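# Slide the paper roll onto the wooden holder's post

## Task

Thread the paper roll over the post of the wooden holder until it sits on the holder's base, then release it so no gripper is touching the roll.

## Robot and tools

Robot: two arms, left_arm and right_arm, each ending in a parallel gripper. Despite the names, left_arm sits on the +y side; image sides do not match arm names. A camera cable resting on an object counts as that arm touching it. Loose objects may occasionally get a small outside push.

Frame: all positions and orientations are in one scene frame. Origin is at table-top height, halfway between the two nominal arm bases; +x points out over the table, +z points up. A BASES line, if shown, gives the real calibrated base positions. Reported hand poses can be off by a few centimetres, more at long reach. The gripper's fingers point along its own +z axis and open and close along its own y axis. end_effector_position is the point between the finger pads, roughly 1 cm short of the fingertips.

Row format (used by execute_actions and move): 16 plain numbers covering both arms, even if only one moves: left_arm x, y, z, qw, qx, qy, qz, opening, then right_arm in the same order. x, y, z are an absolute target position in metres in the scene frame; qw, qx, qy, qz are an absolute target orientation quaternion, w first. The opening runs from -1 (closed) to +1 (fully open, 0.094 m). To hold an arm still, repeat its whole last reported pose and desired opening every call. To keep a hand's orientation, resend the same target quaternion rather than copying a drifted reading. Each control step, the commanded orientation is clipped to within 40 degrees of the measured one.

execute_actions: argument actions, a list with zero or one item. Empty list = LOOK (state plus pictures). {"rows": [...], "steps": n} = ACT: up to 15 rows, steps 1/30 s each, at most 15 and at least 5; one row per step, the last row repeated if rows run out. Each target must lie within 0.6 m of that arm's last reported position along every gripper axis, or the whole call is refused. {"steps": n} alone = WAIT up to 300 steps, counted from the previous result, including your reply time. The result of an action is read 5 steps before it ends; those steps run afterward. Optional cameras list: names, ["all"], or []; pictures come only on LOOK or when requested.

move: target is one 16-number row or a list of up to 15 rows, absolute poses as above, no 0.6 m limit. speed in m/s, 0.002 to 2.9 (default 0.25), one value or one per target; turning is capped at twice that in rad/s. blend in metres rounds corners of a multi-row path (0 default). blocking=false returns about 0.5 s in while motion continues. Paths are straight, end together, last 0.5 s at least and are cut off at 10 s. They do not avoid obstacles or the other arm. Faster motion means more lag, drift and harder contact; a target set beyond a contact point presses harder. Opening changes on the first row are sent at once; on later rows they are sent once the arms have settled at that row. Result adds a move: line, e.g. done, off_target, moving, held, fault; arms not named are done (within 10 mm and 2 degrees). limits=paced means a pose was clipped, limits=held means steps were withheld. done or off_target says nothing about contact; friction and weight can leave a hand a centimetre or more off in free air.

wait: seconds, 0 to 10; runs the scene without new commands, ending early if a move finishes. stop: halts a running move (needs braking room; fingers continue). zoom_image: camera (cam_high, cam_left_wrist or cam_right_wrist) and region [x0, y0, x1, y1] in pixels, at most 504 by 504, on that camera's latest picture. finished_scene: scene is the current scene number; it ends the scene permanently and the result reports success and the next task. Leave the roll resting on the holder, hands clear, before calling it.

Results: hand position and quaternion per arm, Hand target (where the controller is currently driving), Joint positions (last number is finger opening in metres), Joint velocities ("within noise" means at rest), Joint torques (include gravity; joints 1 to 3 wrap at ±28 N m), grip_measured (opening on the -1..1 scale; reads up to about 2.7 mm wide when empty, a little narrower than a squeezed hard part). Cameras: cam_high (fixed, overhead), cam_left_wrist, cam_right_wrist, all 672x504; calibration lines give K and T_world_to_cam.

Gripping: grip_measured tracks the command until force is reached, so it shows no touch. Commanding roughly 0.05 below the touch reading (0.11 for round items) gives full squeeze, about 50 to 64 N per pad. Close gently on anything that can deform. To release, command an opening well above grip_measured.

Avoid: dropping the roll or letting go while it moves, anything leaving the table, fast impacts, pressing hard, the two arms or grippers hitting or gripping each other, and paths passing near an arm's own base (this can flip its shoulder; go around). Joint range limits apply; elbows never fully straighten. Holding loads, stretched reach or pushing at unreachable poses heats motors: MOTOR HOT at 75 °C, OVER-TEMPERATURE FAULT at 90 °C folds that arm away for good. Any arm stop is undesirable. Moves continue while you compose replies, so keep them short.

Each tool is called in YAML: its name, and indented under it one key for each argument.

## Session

execute_actions:
  actions: []
  cameras: ["all"]

zoom_image:
  camera: "cam_high"
  region: [130, 100, 550, 330]

Scene clock: 0.00 s of 4400.00 s.
left_arm: end_effector_position=(+0.2734, +0.2698, +0.1704) grip_measured=+1.000 end_effector_quat_wxyz=(+0.613, -0.019, +0.788, +0.051) | right_arm: end_effector_position=(+0.3790, -0.1786, +0.0822) grip_measured=+1.000 end_effector_quat_wxyz=(+0.474, -0.118, +0.868, +0.090)
Joint positions: left_arm=[-0.266 0.121 0.209 -0.349 -0.344 -0.031 0.094] | right_arm=[0.363 1.627 0.664 0.398 0.046 0.081 0.094]
Joint velocities: within noise
Joint torques (N m): no reading
Motor temperatures (°C): left_arm=[23 24 21 24 22 21 23] | right_arm=[23 23 22 22 22 23 24]
Heat: left arm: 24 °C; right arm: 24 °C.
Hand target: left_arm +0.2725, +0.2703, +0.1734; +0.616, -0.020, +0.786, +0.051 | right_arm +0.3823, -0.1774, +0.0908; +0.483, -0.117, +0.863, +0.092
camera_calibration:
cam_left_wrist: T_world_to_cam=[[0.101817, -0.992512, 0.0674804, 0.224411], [-0.662345, -0.118246, -0.739809, 0.363948], [0.742248, 0.0306295, -0.669425, 0.00653824], [0, 0, 0, 1]] pos_world=[0.213357, 0.265566, 0.258486]
cam_right_wrist: T_world_to_cam=[[0.371663, -0.927238, 0.0457862, -0.31111], [-0.803107, -0.345865, -0.485178, 0.306245], [0.465711, 0.143551, -0.873216, 0.0248398], [0, 0, 0, 1]] pos_world=[0.350007, -0.186119, 0.184518]

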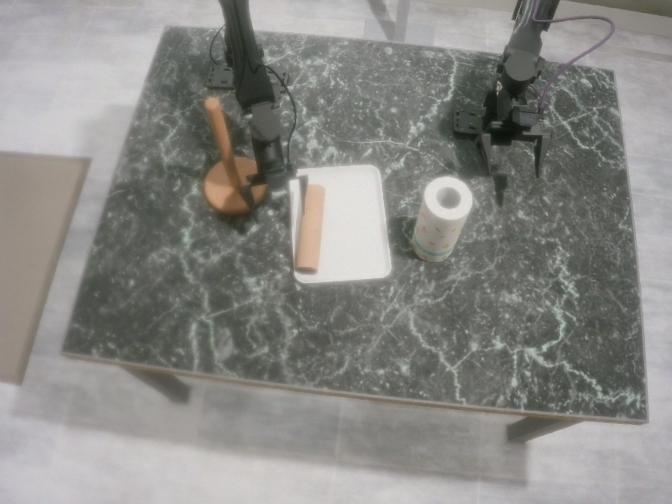

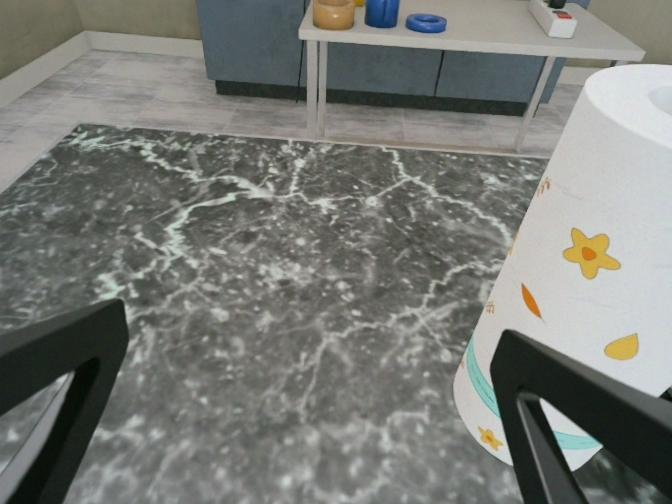

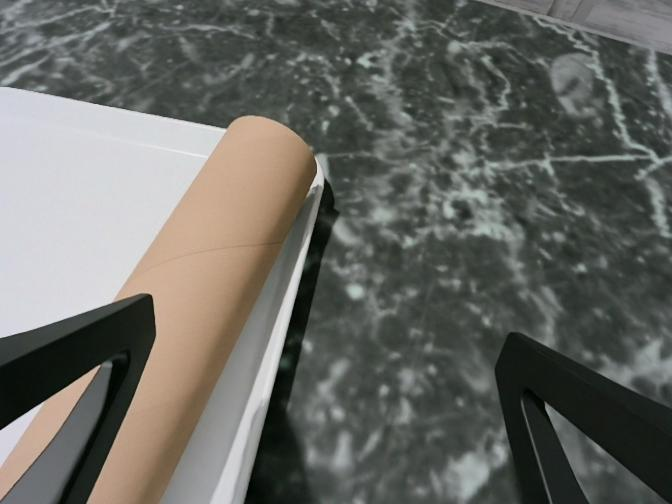

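Scaled by 1.200 from the camera's 672x504 image, which has a finer 960x720 frame.

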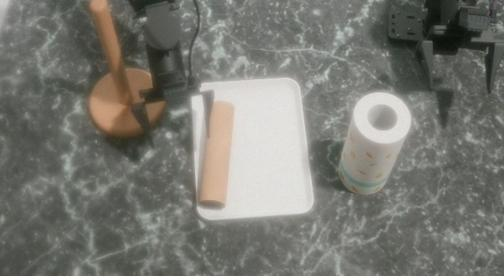

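move:
  target:
    - [0.255, 0.33, 0.172, 0.596, -0.137, 0.772, 0.142, 1, 0.35, -0.13, 0.17, 0.5727, -0.3223, 0.7072, 0.2610, 1]
    - [0.2354, 0.3987, 0.172, 0.5693, -0.2551, 0.7458, 0.2330, 1, 0.285, 0.041, 0.155, 0.5727, -0.3223, 0.7072, 0.2610, 1]
  speed: 0.4
  blend: [0.05, 0]
  cameras: ["cam_high", "cam_right_wrist"]

zoom_image:
  camera: "cam_high"
  region: [190, 85, 290, 225]

zoom_image:
  camera: "cam_high"
  region: [395, 160, 490, 280]

Scene clock: 11.33 s of 4400.00 s.
left_arm: end_effector_position=(+0.2352, +0.3976, +0.1691) grip_measured=+1.000 end_effector_quat_wxyz=(+0.568, -0.256, +0.747, +0.231) | right_arm: end_effector_position=(+0.2775, +0.0348, +0.1462) grip_measured=+1.000 end_effector_quat_wxyz=(+0.560, -0.333, +0.713, +0.258)
Joint positions: left_arm=[0.234 0.159 0.209 -0.328 -0.447 -0.067 0.094] | right_arm=[0.866 1.697 0.689 0.767 0.009 -0.003 0.094]
Joint velocities: within noise
Joint torques (N m): left_arm=[0.51 2.54 7.9 2.2 -0.09 0.03] | right_arm=[0.13 -6.6 9.32 2.07 0.16 0.11]
Motor temperatures (°C): left_arm=[23 24 22 28 22 21 23] | right_arm=[23 24 23 24 22 23 24]
Heat: left arm: 28 °C; right arm: 24 °C.
Hand target: left_arm +0.2353, +0.3986, +0.1720; +0.569, -0.255, +0.746, +0.233 | right_arm +0.2845, +0.0405, +0.1551; +0.572, -0.322, +0.707, +0.261
Off the commanded pose: left_arm 0.003 m, 0 deg | right_arm 0.013 m, 2 deg.
Kept back: nothing.
move: off_target (right_arm)
camera_calibration:
cam_right_wrist: T_world_to_cam=[[0.792605, -0.59838, 0.117131, -0.216993], [-0.338424, -0.591524, -0.731825, 0.245248], [0.507195, 0.540408, -0.671351, 0.0424735], [0, 0, 0, 1]] pos_world=[0.233445, -0.00772717, 0.23341]
Images, in order (width x height): cam_high 672x504, cam_right_wrist 672x504.

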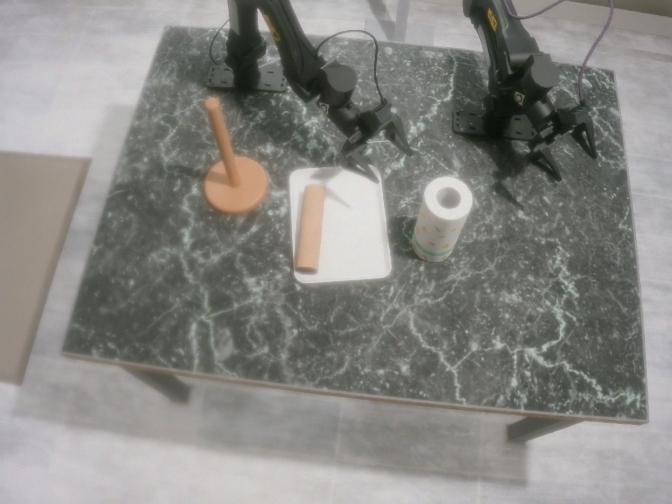

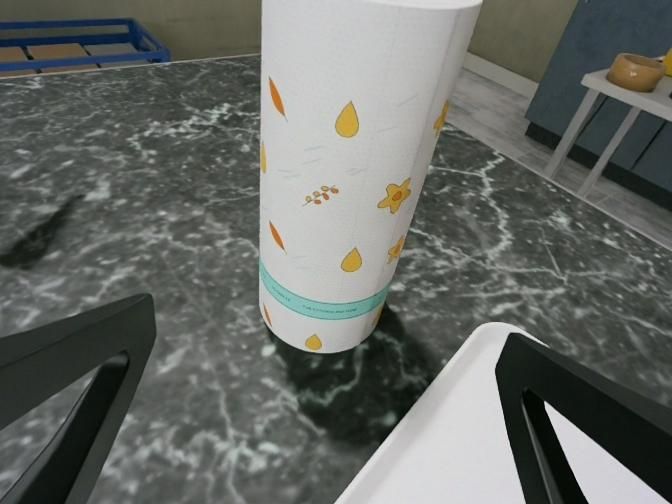

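Scaled by 3.600 from the camera's 672x504 image, which has a finer 960x720 frame.

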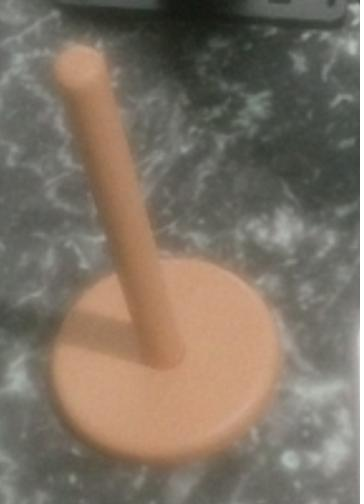

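Scaled by 4.200 from the camera's 672x504 image, which has a finer 960x720 frame.

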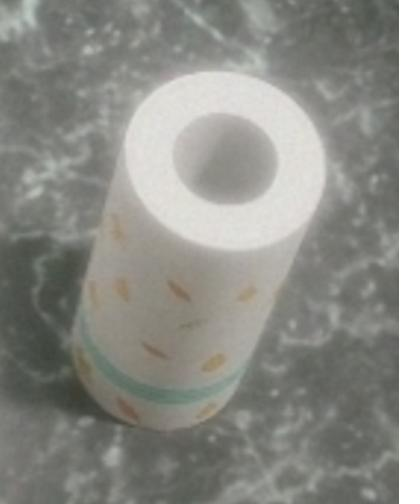

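zoom_image:
  camera: "cam_right_wrist"
  region: [230, 0, 510, 370]

Scaled by 1.362 from the camera's 672x504 image, which has a finer 960x720 frame.

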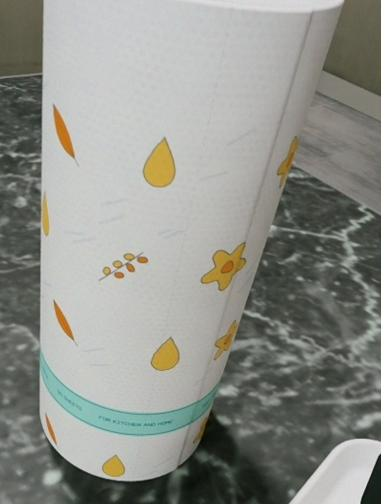

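move:
  target:
    - [0.2354, 0.3987, 0.172, 0.5693, -0.2551, 0.7458, 0.2330, 1, 0.3654, 0.1336, 0.150, 0.5819, -0.3188, 0.6996, 0.2652, 1]
    - [0.2354, 0.3987, 0.172, 0.5693, -0.2551, 0.7458, 0.2330, 1, 0.3654, 0.1336, 0.150, 0.5819, -0.3188, 0.6996, 0.2652, 0.58]
  speed: 0.16
  cameras: ["cam_high", "cam_right_wrist"]

Scene clock: 15.07 s of 4400.00 s.
left_arm: end_effector_position=(+0.2354, +0.3974, +0.1693) grip_measured=+1.000 end_effector_quat_wxyz=(+0.569, -0.255, +0.747, +0.230) | right_arm: end_effector_position=(+0.3576, +0.1305, +0.1542) grip_measured=+0.583 end_effector_quat_wxyz=(+0.583, -0.323, +0.696, +0.268)
Joint positions: left_arm=[0.234 0.16 0.209 -0.327 -0.446 -0.067 0.094] | right_arm=[0.866 2.097 1.226 0.693 0.013 -0.002 0.074]
Joint velocities: within noise
Joint torques (N m): left_arm=[0.54 2.52 7.9 2.2 -0.07 0.04] | right_arm=[-0.36 -10.36 9.96 1.74 0.04 0.09]
Motor temperatures (°C): left_arm=[23 24 22 29 22 21 23] | right_arm=[23 24 23 25 22 23 24]
Heat: left arm: 29 °C; right arm: 25 °C.
Hand target: left_arm +0.2354, +0.3986, +0.1720; +0.569, -0.255, +0.746, +0.233 | right_arm +0.3651, +0.1331, +0.1501; +0.582, -0.319, +0.700, +0.265
Off the commanded pose: left_arm 0.003 m, 0 deg | right_arm 0.009 m, 1 deg.
Kept back: nothing.
move: done
camera_calibration:
cam_right_wrist: T_world_to_cam=[[0.785507, -0.607175, 0.11965, -0.220952], [-0.310371, -0.553788, -0.772651, 0.32613], [0.535395, 0.569787, -0.623454, -0.06581], [0, 0, 0, 1]] pos_world=[0.310015, 0.0839479, 0.237392]
Images, in order (width x height): cam_high 672x504, cam_right_wrist 672x504.

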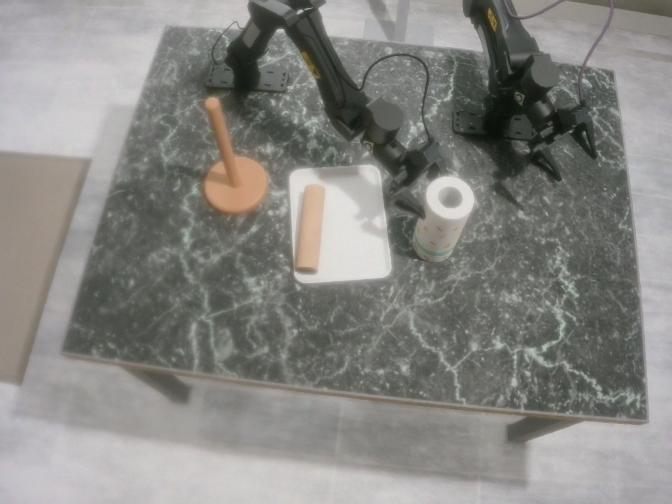

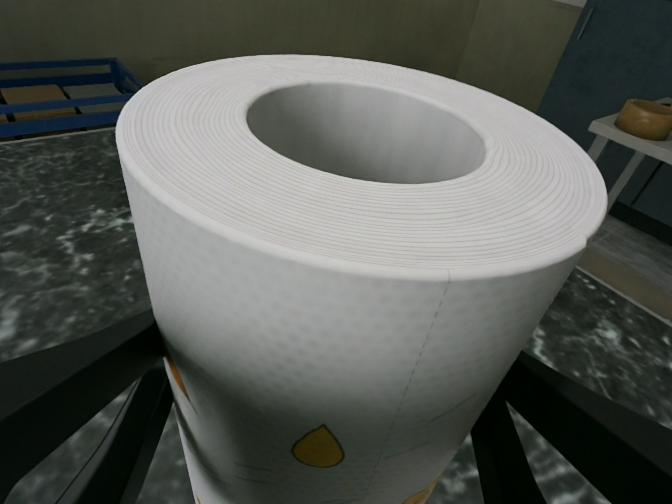

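move:
  target:
    - [0.2354, 0.3987, 0.172, 0.5693, -0.2551, 0.7458, 0.2330, 1, 0.3654, 0.1336, 0.150, 0.5819, -0.3188, 0.6996, 0.2652, 1]
    - [0.2354, 0.3987, 0.172, 0.5693, -0.2551, 0.7458, 0.2330, 1, 0.3742, 0.1438, 0.150, 0.5819, -0.3188, 0.6996, 0.2652, 1]
    - [0.2354, 0.3987, 0.172, 0.5693, -0.2551, 0.7458, 0.2330, 1, 0.3742, 0.1438, 0.150, 0.5819, -0.3188, 0.6996, 0.2652, 0.5]
  speed: 0.15
  cameras: ["cam_high", "cam_right_wrist"]

Scene clock: 19.70 s of 4400.00 s.
left_arm: end_effector_position=(+0.2354, +0.3974, +0.1693) grip_measured=+1.000 end_effector_quat_wxyz=(+0.569, -0.255, +0.747, +0.230) | right_arm: end_effector_position=(+0.3662, +0.1406, +0.1545) grip_measured=+0.616 end_effector_quat_wxyz=(+0.583, -0.323, +0.696, +0.267)
Joint positions: left_arm=[0.234 0.16 0.209 -0.327 -0.446 -0.067 0.094] | right_arm=[0.866 2.137 1.296 0.663 0.014 -0.001 0.076]
Joint velocities: within noise
Joint torques (N m): left_arm=[0.57 2.5 7.82 2.18 -0.07 0.06] | right_arm=[-0.42 -10.61 10.14 1.78 0.03 0.08]
Motor temperatures (°C): left_arm=[23 24 22 30 22 21 23] | right_arm=[23 25 24 26 22 23 24]
Heat: left arm: 30 °C; right arm: 26 °C.
Hand target: left_arm +0.2354, +0.3986, +0.1720; +0.569, -0.255, +0.746, +0.233 | right_arm +0.3738, +0.1433, +0.1500; +0.582, -0.319, +0.700, +0.265
Off the commanded pose: left_arm 0.003 m, 0 deg | right_arm 0.010 m, 1 deg.
Kept back: nothing.
move: done
camera_calibration:
cam_right_wrist: T_world_to_cam=[[0.785105, -0.607754, 0.119349, -0.221307], [-0.311554, -0.554068, -0.771974, 0.335001], [0.535298, 0.568897, -0.62435, -0.0756476], [0, 0, 0, 1]] pos_world=[0.318614, 0.0941487, 0.237794]
Images, in order (width x height): cam_high 672x504, cam_right_wrist 672x504.

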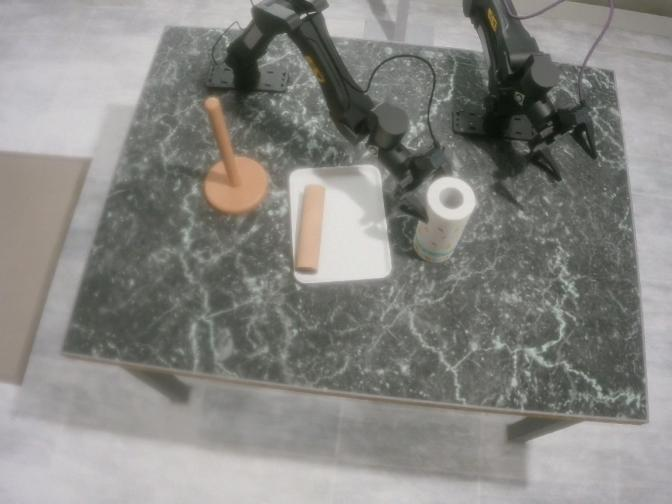

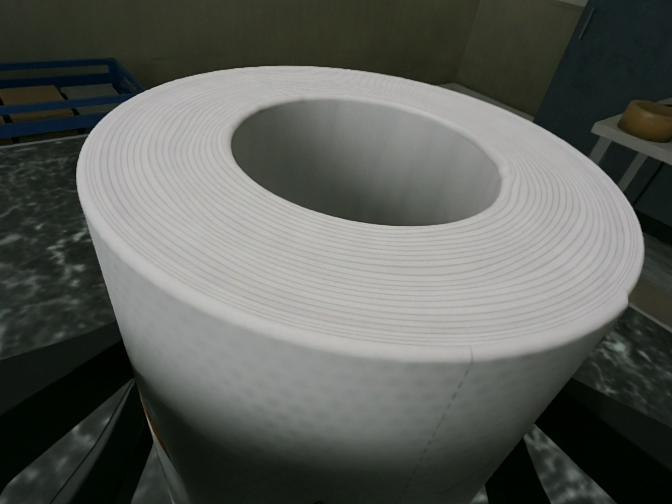

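move:
  target:
    - [0.2354, 0.3987, 0.172, 0.5693, -0.2551, 0.7458, 0.2330, 1, 0.360, 0.125, 0.30, 0.5819, -0.3188, 0.6996, 0.2652, 0.5]
    - [0.2354, 0.3987, 0.172, 0.5693, -0.2551, 0.7458, 0.2330, 1, 0.31, -0.11, 0.49, 0.6287, -0.1593, 0.7493, 0.1336, 0.5]
    - [0.2354, 0.3987, 0.172, 0.5693, -0.2551, 0.7458, 0.2330, 1, 0.2745, -0.297, 0.49, 0.6425, -0.0234, 0.7657, 0.0196, 0.5]
  speed: [0.25, 0.4, 0.3]
  blend: [0.06, 0.06, 0]
  cameras: ["cam_high", "cam_right_wrist"]

zoom_image:
  camera: "cam_high"
  region: [160, 0, 300, 140]

zoom_image:
  camera: "cam_high"
  region: [180, 70, 280, 220]

Scene clock: 23.47 s of 4400.00 s.
left_arm: end_effector_position=(+0.2354, +0.3974, +0.1693) grip_measured=+1.000 end_effector_quat_wxyz=(+0.569, -0.255, +0.747, +0.230) | right_arm: end_effector_position=(+0.2744, -0.2973, +0.4892) grip_measured=+0.623 end_effector_quat_wxyz=(+0.639, -0.020, +0.769, +0.018)
Joint positions: left_arm=[0.234 0.16 0.209 -0.327 -0.446 -0.067 0.094] | right_arm=[0.173 1.054 1.646 -0.776 0.131 0.026 0.076]
Joint velocities: within noise
Joint torques (N m): left_arm=[0.51 2.54 7.91 2.21 -0.06 0.03] | right_arm=[-0.62 -1.58 4.83 2 -0.14 -0.02]
Motor temperatures (°C): left_arm=[23 24 22 30 22 21 23] | right_arm=[23 25 24 26 22 23 24]
Heat: left arm: 30 °C; right arm: 26 °C.
Hand target: left_arm +0.2353, +0.3986, +0.1720; +0.569, -0.255, +0.746, +0.233 | right_arm +0.2745, -0.2970, +0.4899; +0.642, -0.023, +0.766, +0.019
Off the commanded pose: left_arm 0.003 m, 0 deg | right_arm 0.001 m, 1 deg.
Kept back: nothing.
move: done
camera_calibration:
cam_right_wrist: T_world_to_cam=[[0.0992382, -0.98855, 0.113665, -0.377567], [-0.620275, -0.150776, -0.769757, 0.525664], [0.778081, 0.00588551, -0.628136, 0.199396], [0, 0, 0, 1]] pos_world=[0.208379, -0.29516, 0.572797]
Images, in order (width x height): cam_high 672x504, cam_right_wrist 672x504.

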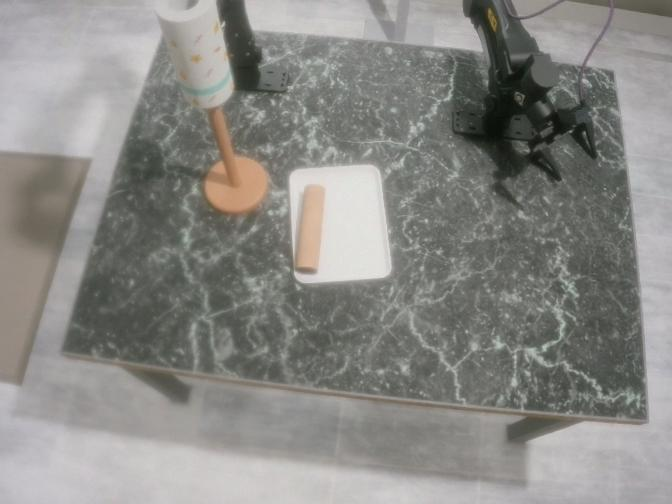

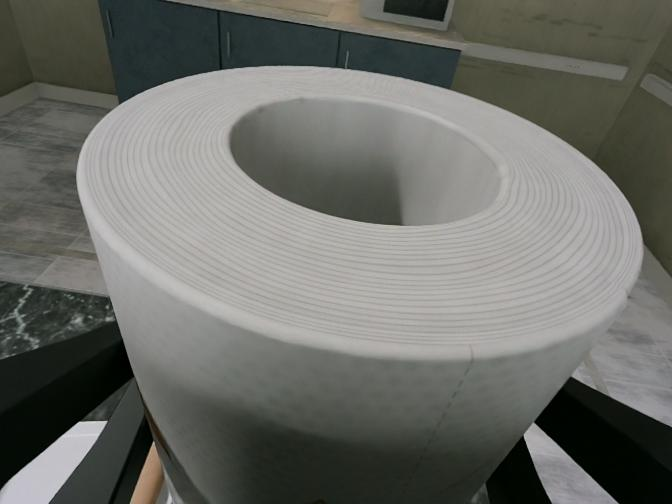

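Scaled by 3.600 from the camera's 672x504 image, which has a finer 960x720 frame.

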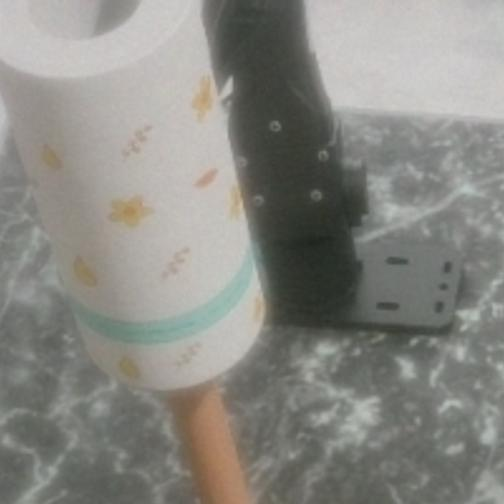

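Scaled by 3.360 from the camera's 672x504 image, which has a finer 960x720 frame.

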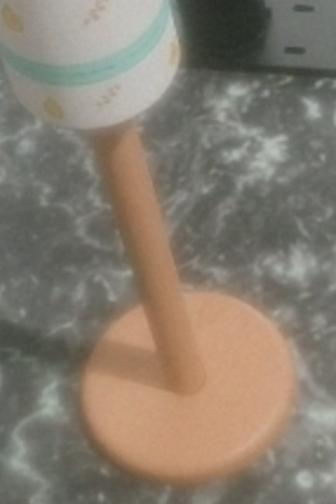

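move:
  target: [0.2354, 0.3987, 0.172, 0.5693, -0.2551, 0.7458, 0.2330, 1, 0.270, -0.2975, 0.42, 0.6425, -0.0234, 0.7657, 0.0196, 0.5]
  speed: 0.13
  cameras: ["cam_high"]

zoom_image:
  camera: "cam_high"
  region: [165, 20, 285, 220]

Scene clock: 26.90 s of 4400.00 s.
left_arm: end_effector_position=(+0.2354, +0.3974, +0.1693) grip_measured=+1.000 end_effector_quat_wxyz=(+0.569, -0.255, +0.747, +0.230) | right_arm: end_effector_position=(+0.2723, -0.2972, +0.4098) grip_measured=+0.623 end_effector_quat_wxyz=(+0.624, -0.023, +0.781, +0.016)
Joint positions: left_arm=[0.234 0.16 0.209 -0.327 -0.446 -0.067 0.094] | right_arm=[0.173 0.879 1.242 -0.588 0.128 0.025 0.076]
Joint velocities: within noise
Joint torques (N m): left_arm=[0.54 2.5 7.97 2.19 -0.06 0.02] | right_arm=[-0.42 -2.44 5.68 2.29 -0.09 -0.01]
Motor temperatures (°C): left_arm=[23 24 23 31 22 21 23] | right_arm=[23 25 24 27 22 23 25]
Heat: left arm: 31 °C; right arm: 27 °C.
Hand target: left_arm +0.2353, +0.3986, +0.1720; +0.569, -0.255, +0.746, +0.233 | right_arm +0.2697, -0.2975, +0.4200; +0.642, -0.023, +0.766, +0.019
Off the commanded pose: left_arm 0.003 m, 0 deg | right_arm 0.010 m, 3 deg.
Kept back: nothing.
move: off_target (right_arm)
Images, in order (width x height): cam_high 672x504.

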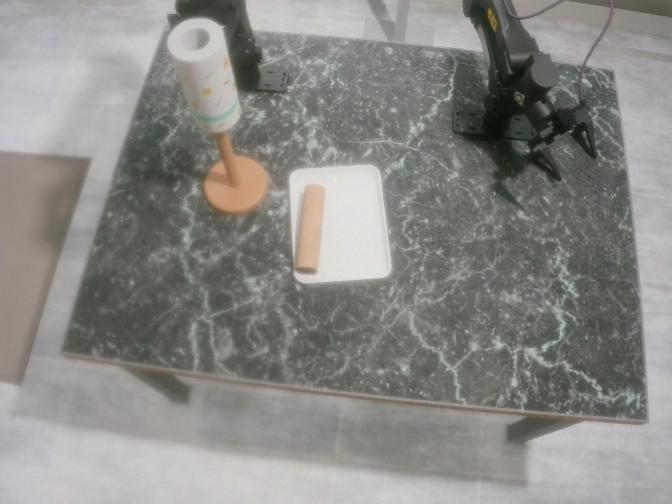

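Scaled by 2.520 from the camera's 672x504 image, which has a finer 960x720 frame.

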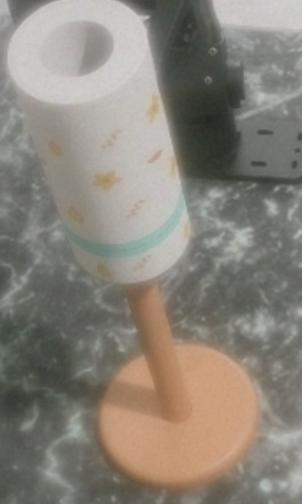

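move:
  target: [0.2354, 0.3987, 0.172, 0.5693, -0.2551, 0.7458, 0.2330, 1, 0.2688, -0.2975, 0.275, 0.6571, -0.0230, 0.7532, 0.0201, 0.5]
  speed: 0.16
  cameras: ["cam_high"]

zoom_image:
  camera: "cam_high"
  region: [165, 60, 285, 220]

Scene clock: 29.23 s of 4400.00 s.
left_arm: end_effector_position=(+0.2354, +0.3974, +0.1693) grip_measured=+1.000 end_effector_quat_wxyz=(+0.569, -0.255, +0.747, +0.230) | right_arm: end_effector_position=(+0.2691, -0.2978, +0.2656) grip_measured=+0.623 end_effector_quat_wxyz=(+0.639, -0.022, +0.768, +0.017)
Joint positions: left_arm=[0.234 0.16 0.209 -0.327 -0.446 -0.067 0.094] | right_arm=[0.173 0.619 0.534 -0.1 0.128 0.021 0.076]
Joint velocities: within noise
Joint torques (N m): left_arm=[0.57 2.44 7.9 2.19 -0.07 0.04] | right_arm=[-0.2 -1.37 6.84 2.31 -0.07 -0.02]
Motor temperatures (°C): left_arm=[23 24 23 31 22 21 23] | right_arm=[23 25 24 27 22 23 25]
Heat: left arm: 31 °C; right arm: 27 °C.
Hand target: left_arm +0.2353, +0.3986, +0.1720; +0.569, -0.255, +0.746, +0.233 | right_arm +0.2685, -0.2976, +0.2750; +0.657, -0.023, +0.753, +0.020
Off the commanded pose: left_arm 0.003 m, 0 deg | right_arm 0.009 m, 3 deg.
Kept back: nothing.
move: off_target (right_arm)
Images, in order (width x height): cam_high 672x504.

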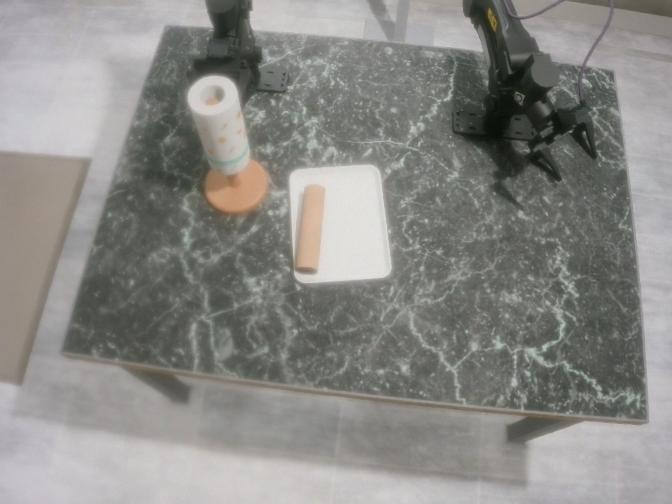

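Scaled by 3.150 from the camera's 672x504 image, which has a finer 960x720 frame.

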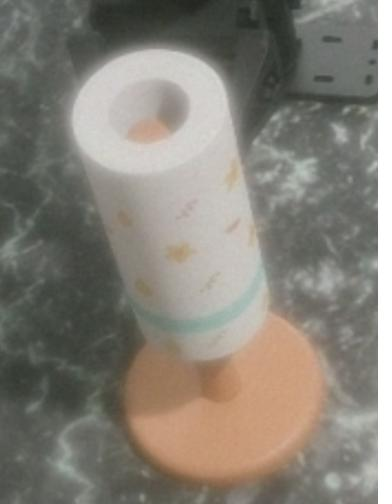

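move:
  target:
    - [0.2354, 0.3987, 0.172, 0.5693, -0.2551, 0.7458, 0.2330, 1, 0.2690, -0.2975, 0.20, 0.6571, -0.0230, 0.7532, 0.0201, 0.5]
    - [0.2354, 0.3987, 0.172, 0.5693, -0.2551, 0.7458, 0.2330, 1, 0.2690, -0.2975, 0.177, 0.6571, -0.0230, 0.7532, 0.0201, 0.5]
  speed: [0.15, 0.05]
  blend: [0.01, 0]
  cameras: ["cam_high"]

zoom_image:
  camera: "cam_high"
  region: [175, 90, 295, 230]

Scene clock: 31.50 s of 4400.00 s.
left_arm: end_effector_position=(+0.2354, +0.3974, +0.1693) grip_measured=+1.000 end_effector_quat_wxyz=(+0.569, -0.255, +0.747, +0.230) | right_arm: end_effector_position=(+0.2684, -0.2979, +0.1723) grip_measured=+0.623 end_effector_quat_wxyz=(+0.645, -0.022, +0.763, +0.018)
Joint positions: left_arm=[0.234 0.16 0.209 -0.327 -0.446 -0.067 0.094] | right_arm=[0.173 0.641 0.15 0.322 0.128 0.021 0.076]
Joint velocities: within noise
Joint torques (N m): left_arm=[0.47 2.5 7.9 2.2 -0.06 0.03] | right_arm=[-0.23 -0.09 6.68 2.34 -0.06 -0.02]
Motor temperatures (°C): left_arm=[23 24 23 31 22 21 23] | right_arm=[23 24 24 28 22 23 25]
Heat: left arm: 31 °C; right arm: 28 °C.
Hand target: left_arm +0.2353, +0.3986, +0.1720; +0.569, -0.255, +0.746, +0.233 | right_arm +0.2688, -0.2975, +0.1769; +0.657, -0.023, +0.754, +0.020
Off the commanded pose: left_arm 0.003 m, 0 deg | right_arm 0.005 m, 2 deg.
Kept back: nothing.
move: done
Images, in order (width x height): cam_high 672x504.

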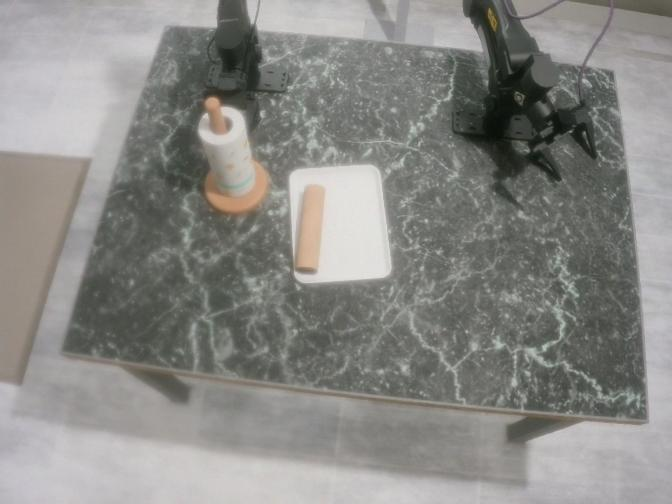

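Scaled by 3.600 from the camera's 672x504 image, which has a finer 960x720 frame.

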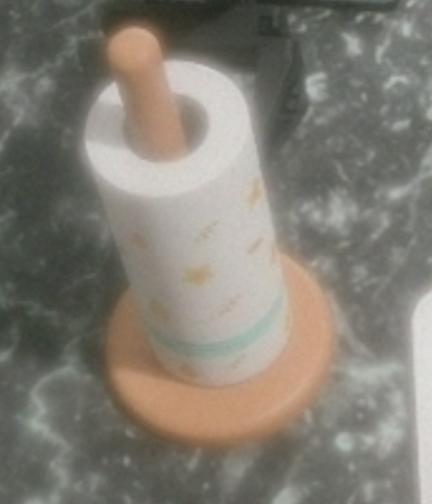

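move:
  target: [0.2354, 0.3987, 0.172, 0.5693, -0.2551, 0.7458, 0.2330, 1, 0.2690, -0.2975, 0.165, 0.6571, -0.0230, 0.7532, 0.0201, 0.5]
  speed: 0.05
  cameras: ["cam_high"]

zoom_image:
  camera: "cam_high"
  region: [195, 145, 280, 225]

Scene clock: 32.63 s of 4400.00 s.
left_arm: end_effector_position=(+0.2354, +0.3974, +0.1693) grip_measured=+1.000 end_effector_quat_wxyz=(+0.569, -0.255, +0.747, +0.230) | right_arm: end_effector_position=(+0.2698, -0.2977, +0.1677) grip_measured=+0.624 end_effector_quat_wxyz=(+0.655, -0.021, +0.755, +0.019)
Joint positions: left_arm=[0.234 0.16 0.209 -0.327 -0.446 -0.067 0.094] | right_arm=[0.173 0.677 0.11 0.423 0.128 0.021 0.076]
Joint velocities: within noise
Joint torques (N m): left_arm=[0.53 2.5 7.91 2.2 -0.08 0.04] | right_arm=[-0.28 0.1 6.11 2.08 -0.09 -0.02]
Motor temperatures (°C): left_arm=[23 24 23 31 22 21 23] | right_arm=[23 24 24 28 22 23 25]
Heat: left arm: 31 °C; right arm: 28 °C.
Hand target: left_arm +0.2353, +0.3986, +0.1720; +0.569, -0.255, +0.746, +0.233 | right_arm +0.2689, -0.2975, +0.1650; +0.657, -0.023, +0.753, +0.020
Off the commanded pose: left_arm 0.003 m, 0 deg | right_arm 0.003 m, 0 deg.
Kept back: nothing.
move: done
Images, in order (width x height): cam_high 672x504.

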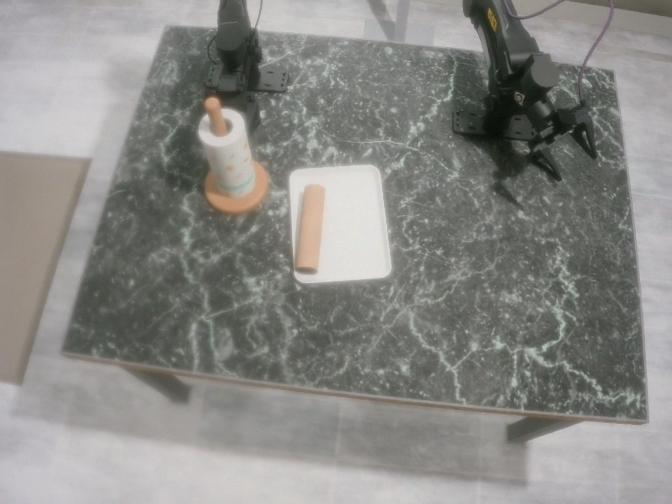

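Scaled by 5.929 from the camera's 672x504 image, which has a finer 960x720 frame.

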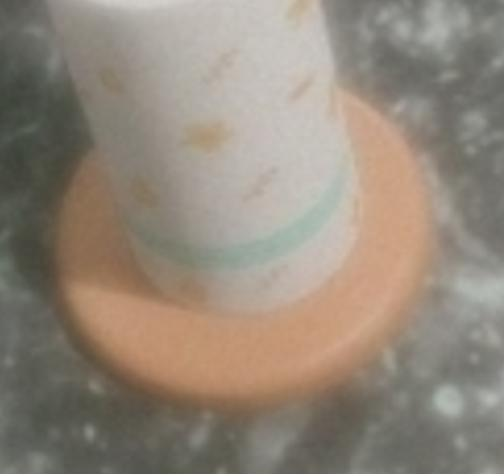

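move:
  target:
    - [0.2354, 0.3987, 0.172, 0.5693, -0.2551, 0.7458, 0.2330, 1, 0.2690, -0.2975, 0.168, 0.6571, -0.0230, 0.7532, 0.0201, 1]
    - [0.2354, 0.3987, 0.172, 0.5693, -0.2551, 0.7458, 0.2330, 1, 0.2690, -0.2975, 0.24, 0.6571, -0.0230, 0.7532, 0.0201, 1]
    - [0.2354, 0.3987, 0.172, 0.5693, -0.2551, 0.7458, 0.2330, 1, 0.2690, -0.2975, 0.35, 0.6571, -0.0230, 0.7532, 0.0201, 1]
  speed: [0.1, 0.15, 0.25]
  blend: [0, 0.02, 0]
  cameras: ["cam_high", "cam_right_wrist"]

zoom_image:
  camera: "cam_high"
  region: [175, 80, 295, 230]

Scene clock: 37.10 s of 4400.00 s.
left_arm: end_effector_position=(+0.2354, +0.3974, +0.1693) grip_measured=+1.000 end_effector_quat_wxyz=(+0.569, -0.255, +0.747, +0.230) | right_arm: end_effector_position=(+0.2709, -0.2974, +0.3381) grip_measured=+0.998 end_effector_quat_wxyz=(+0.650, -0.022, +0.760, +0.018)
Joint positions: left_arm=[0.234 0.16 0.209 -0.327 -0.446 -0.067 0.094] | right_arm=[0.173 0.702 0.817 -0.273 0.128 0.02 0.094]
Joint velocities: within noise
Joint torques (N m): left_arm=[0.53 2.5 7.87 2.2 -0.07 0.05] | right_arm=[-0.23 -0.28 10.09 1.76 -0.08 0]
Motor temperatures (°C): left_arm=[23 24 23 32 22 21 23] | right_arm=[23 24 24 28 22 23 25]
Heat: left arm: 32 °C; right arm: 28 °C.
Hand target: left_arm +0.2353, +0.3986, +0.1720; +0.569, -0.255, +0.746, +0.233 | right_arm +0.2689, -0.2975, +0.3499; +0.657, -0.023, +0.753, +0.020
Off the commanded pose: left_arm 0.003 m, 0 deg | right_arm 0.012 m, 1 deg.
Kept back: nothing.
move: off_target (right_arm)
camera_calibration:
cam_right_wrist: T_world_to_cam=[[0.099718, -0.988129, 0.116869, -0.361248], [-0.598485, -0.153396, -0.786312, 0.406181], [0.794904, 0.00846539, -0.606676, 0.0961706], [0, 0, 0, 1]] pos_world=[0.20267, -0.295467, 0.419948]
Images, in order (width x height): cam_high 672x504, cam_right_wrist 672x504.

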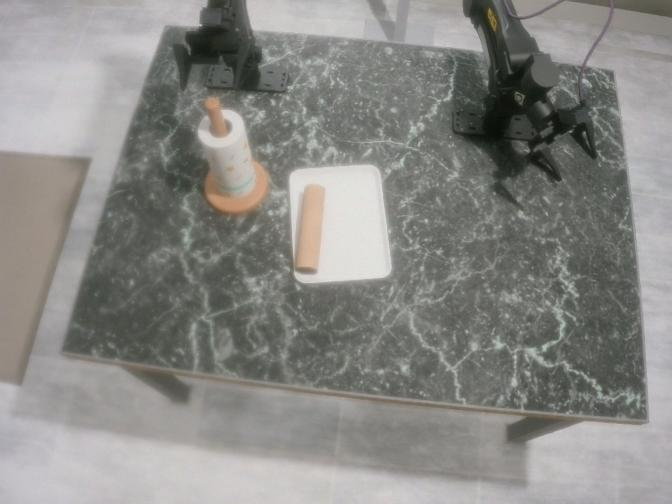

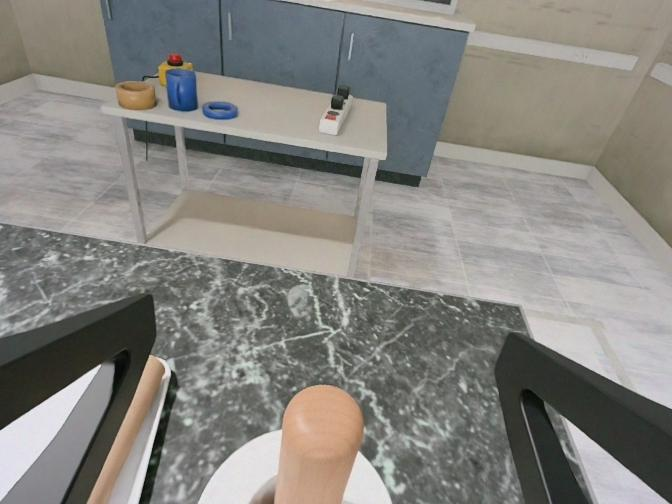

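Scaled by 3.360 from the camera's 672x504 image, which has a finer 960x720 frame.

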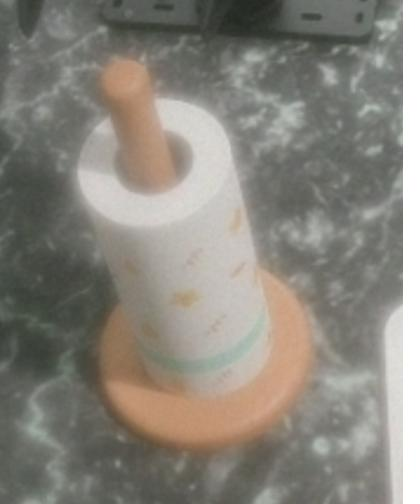

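finished_scene:
  scene: 2

The scene is finished: the task was done.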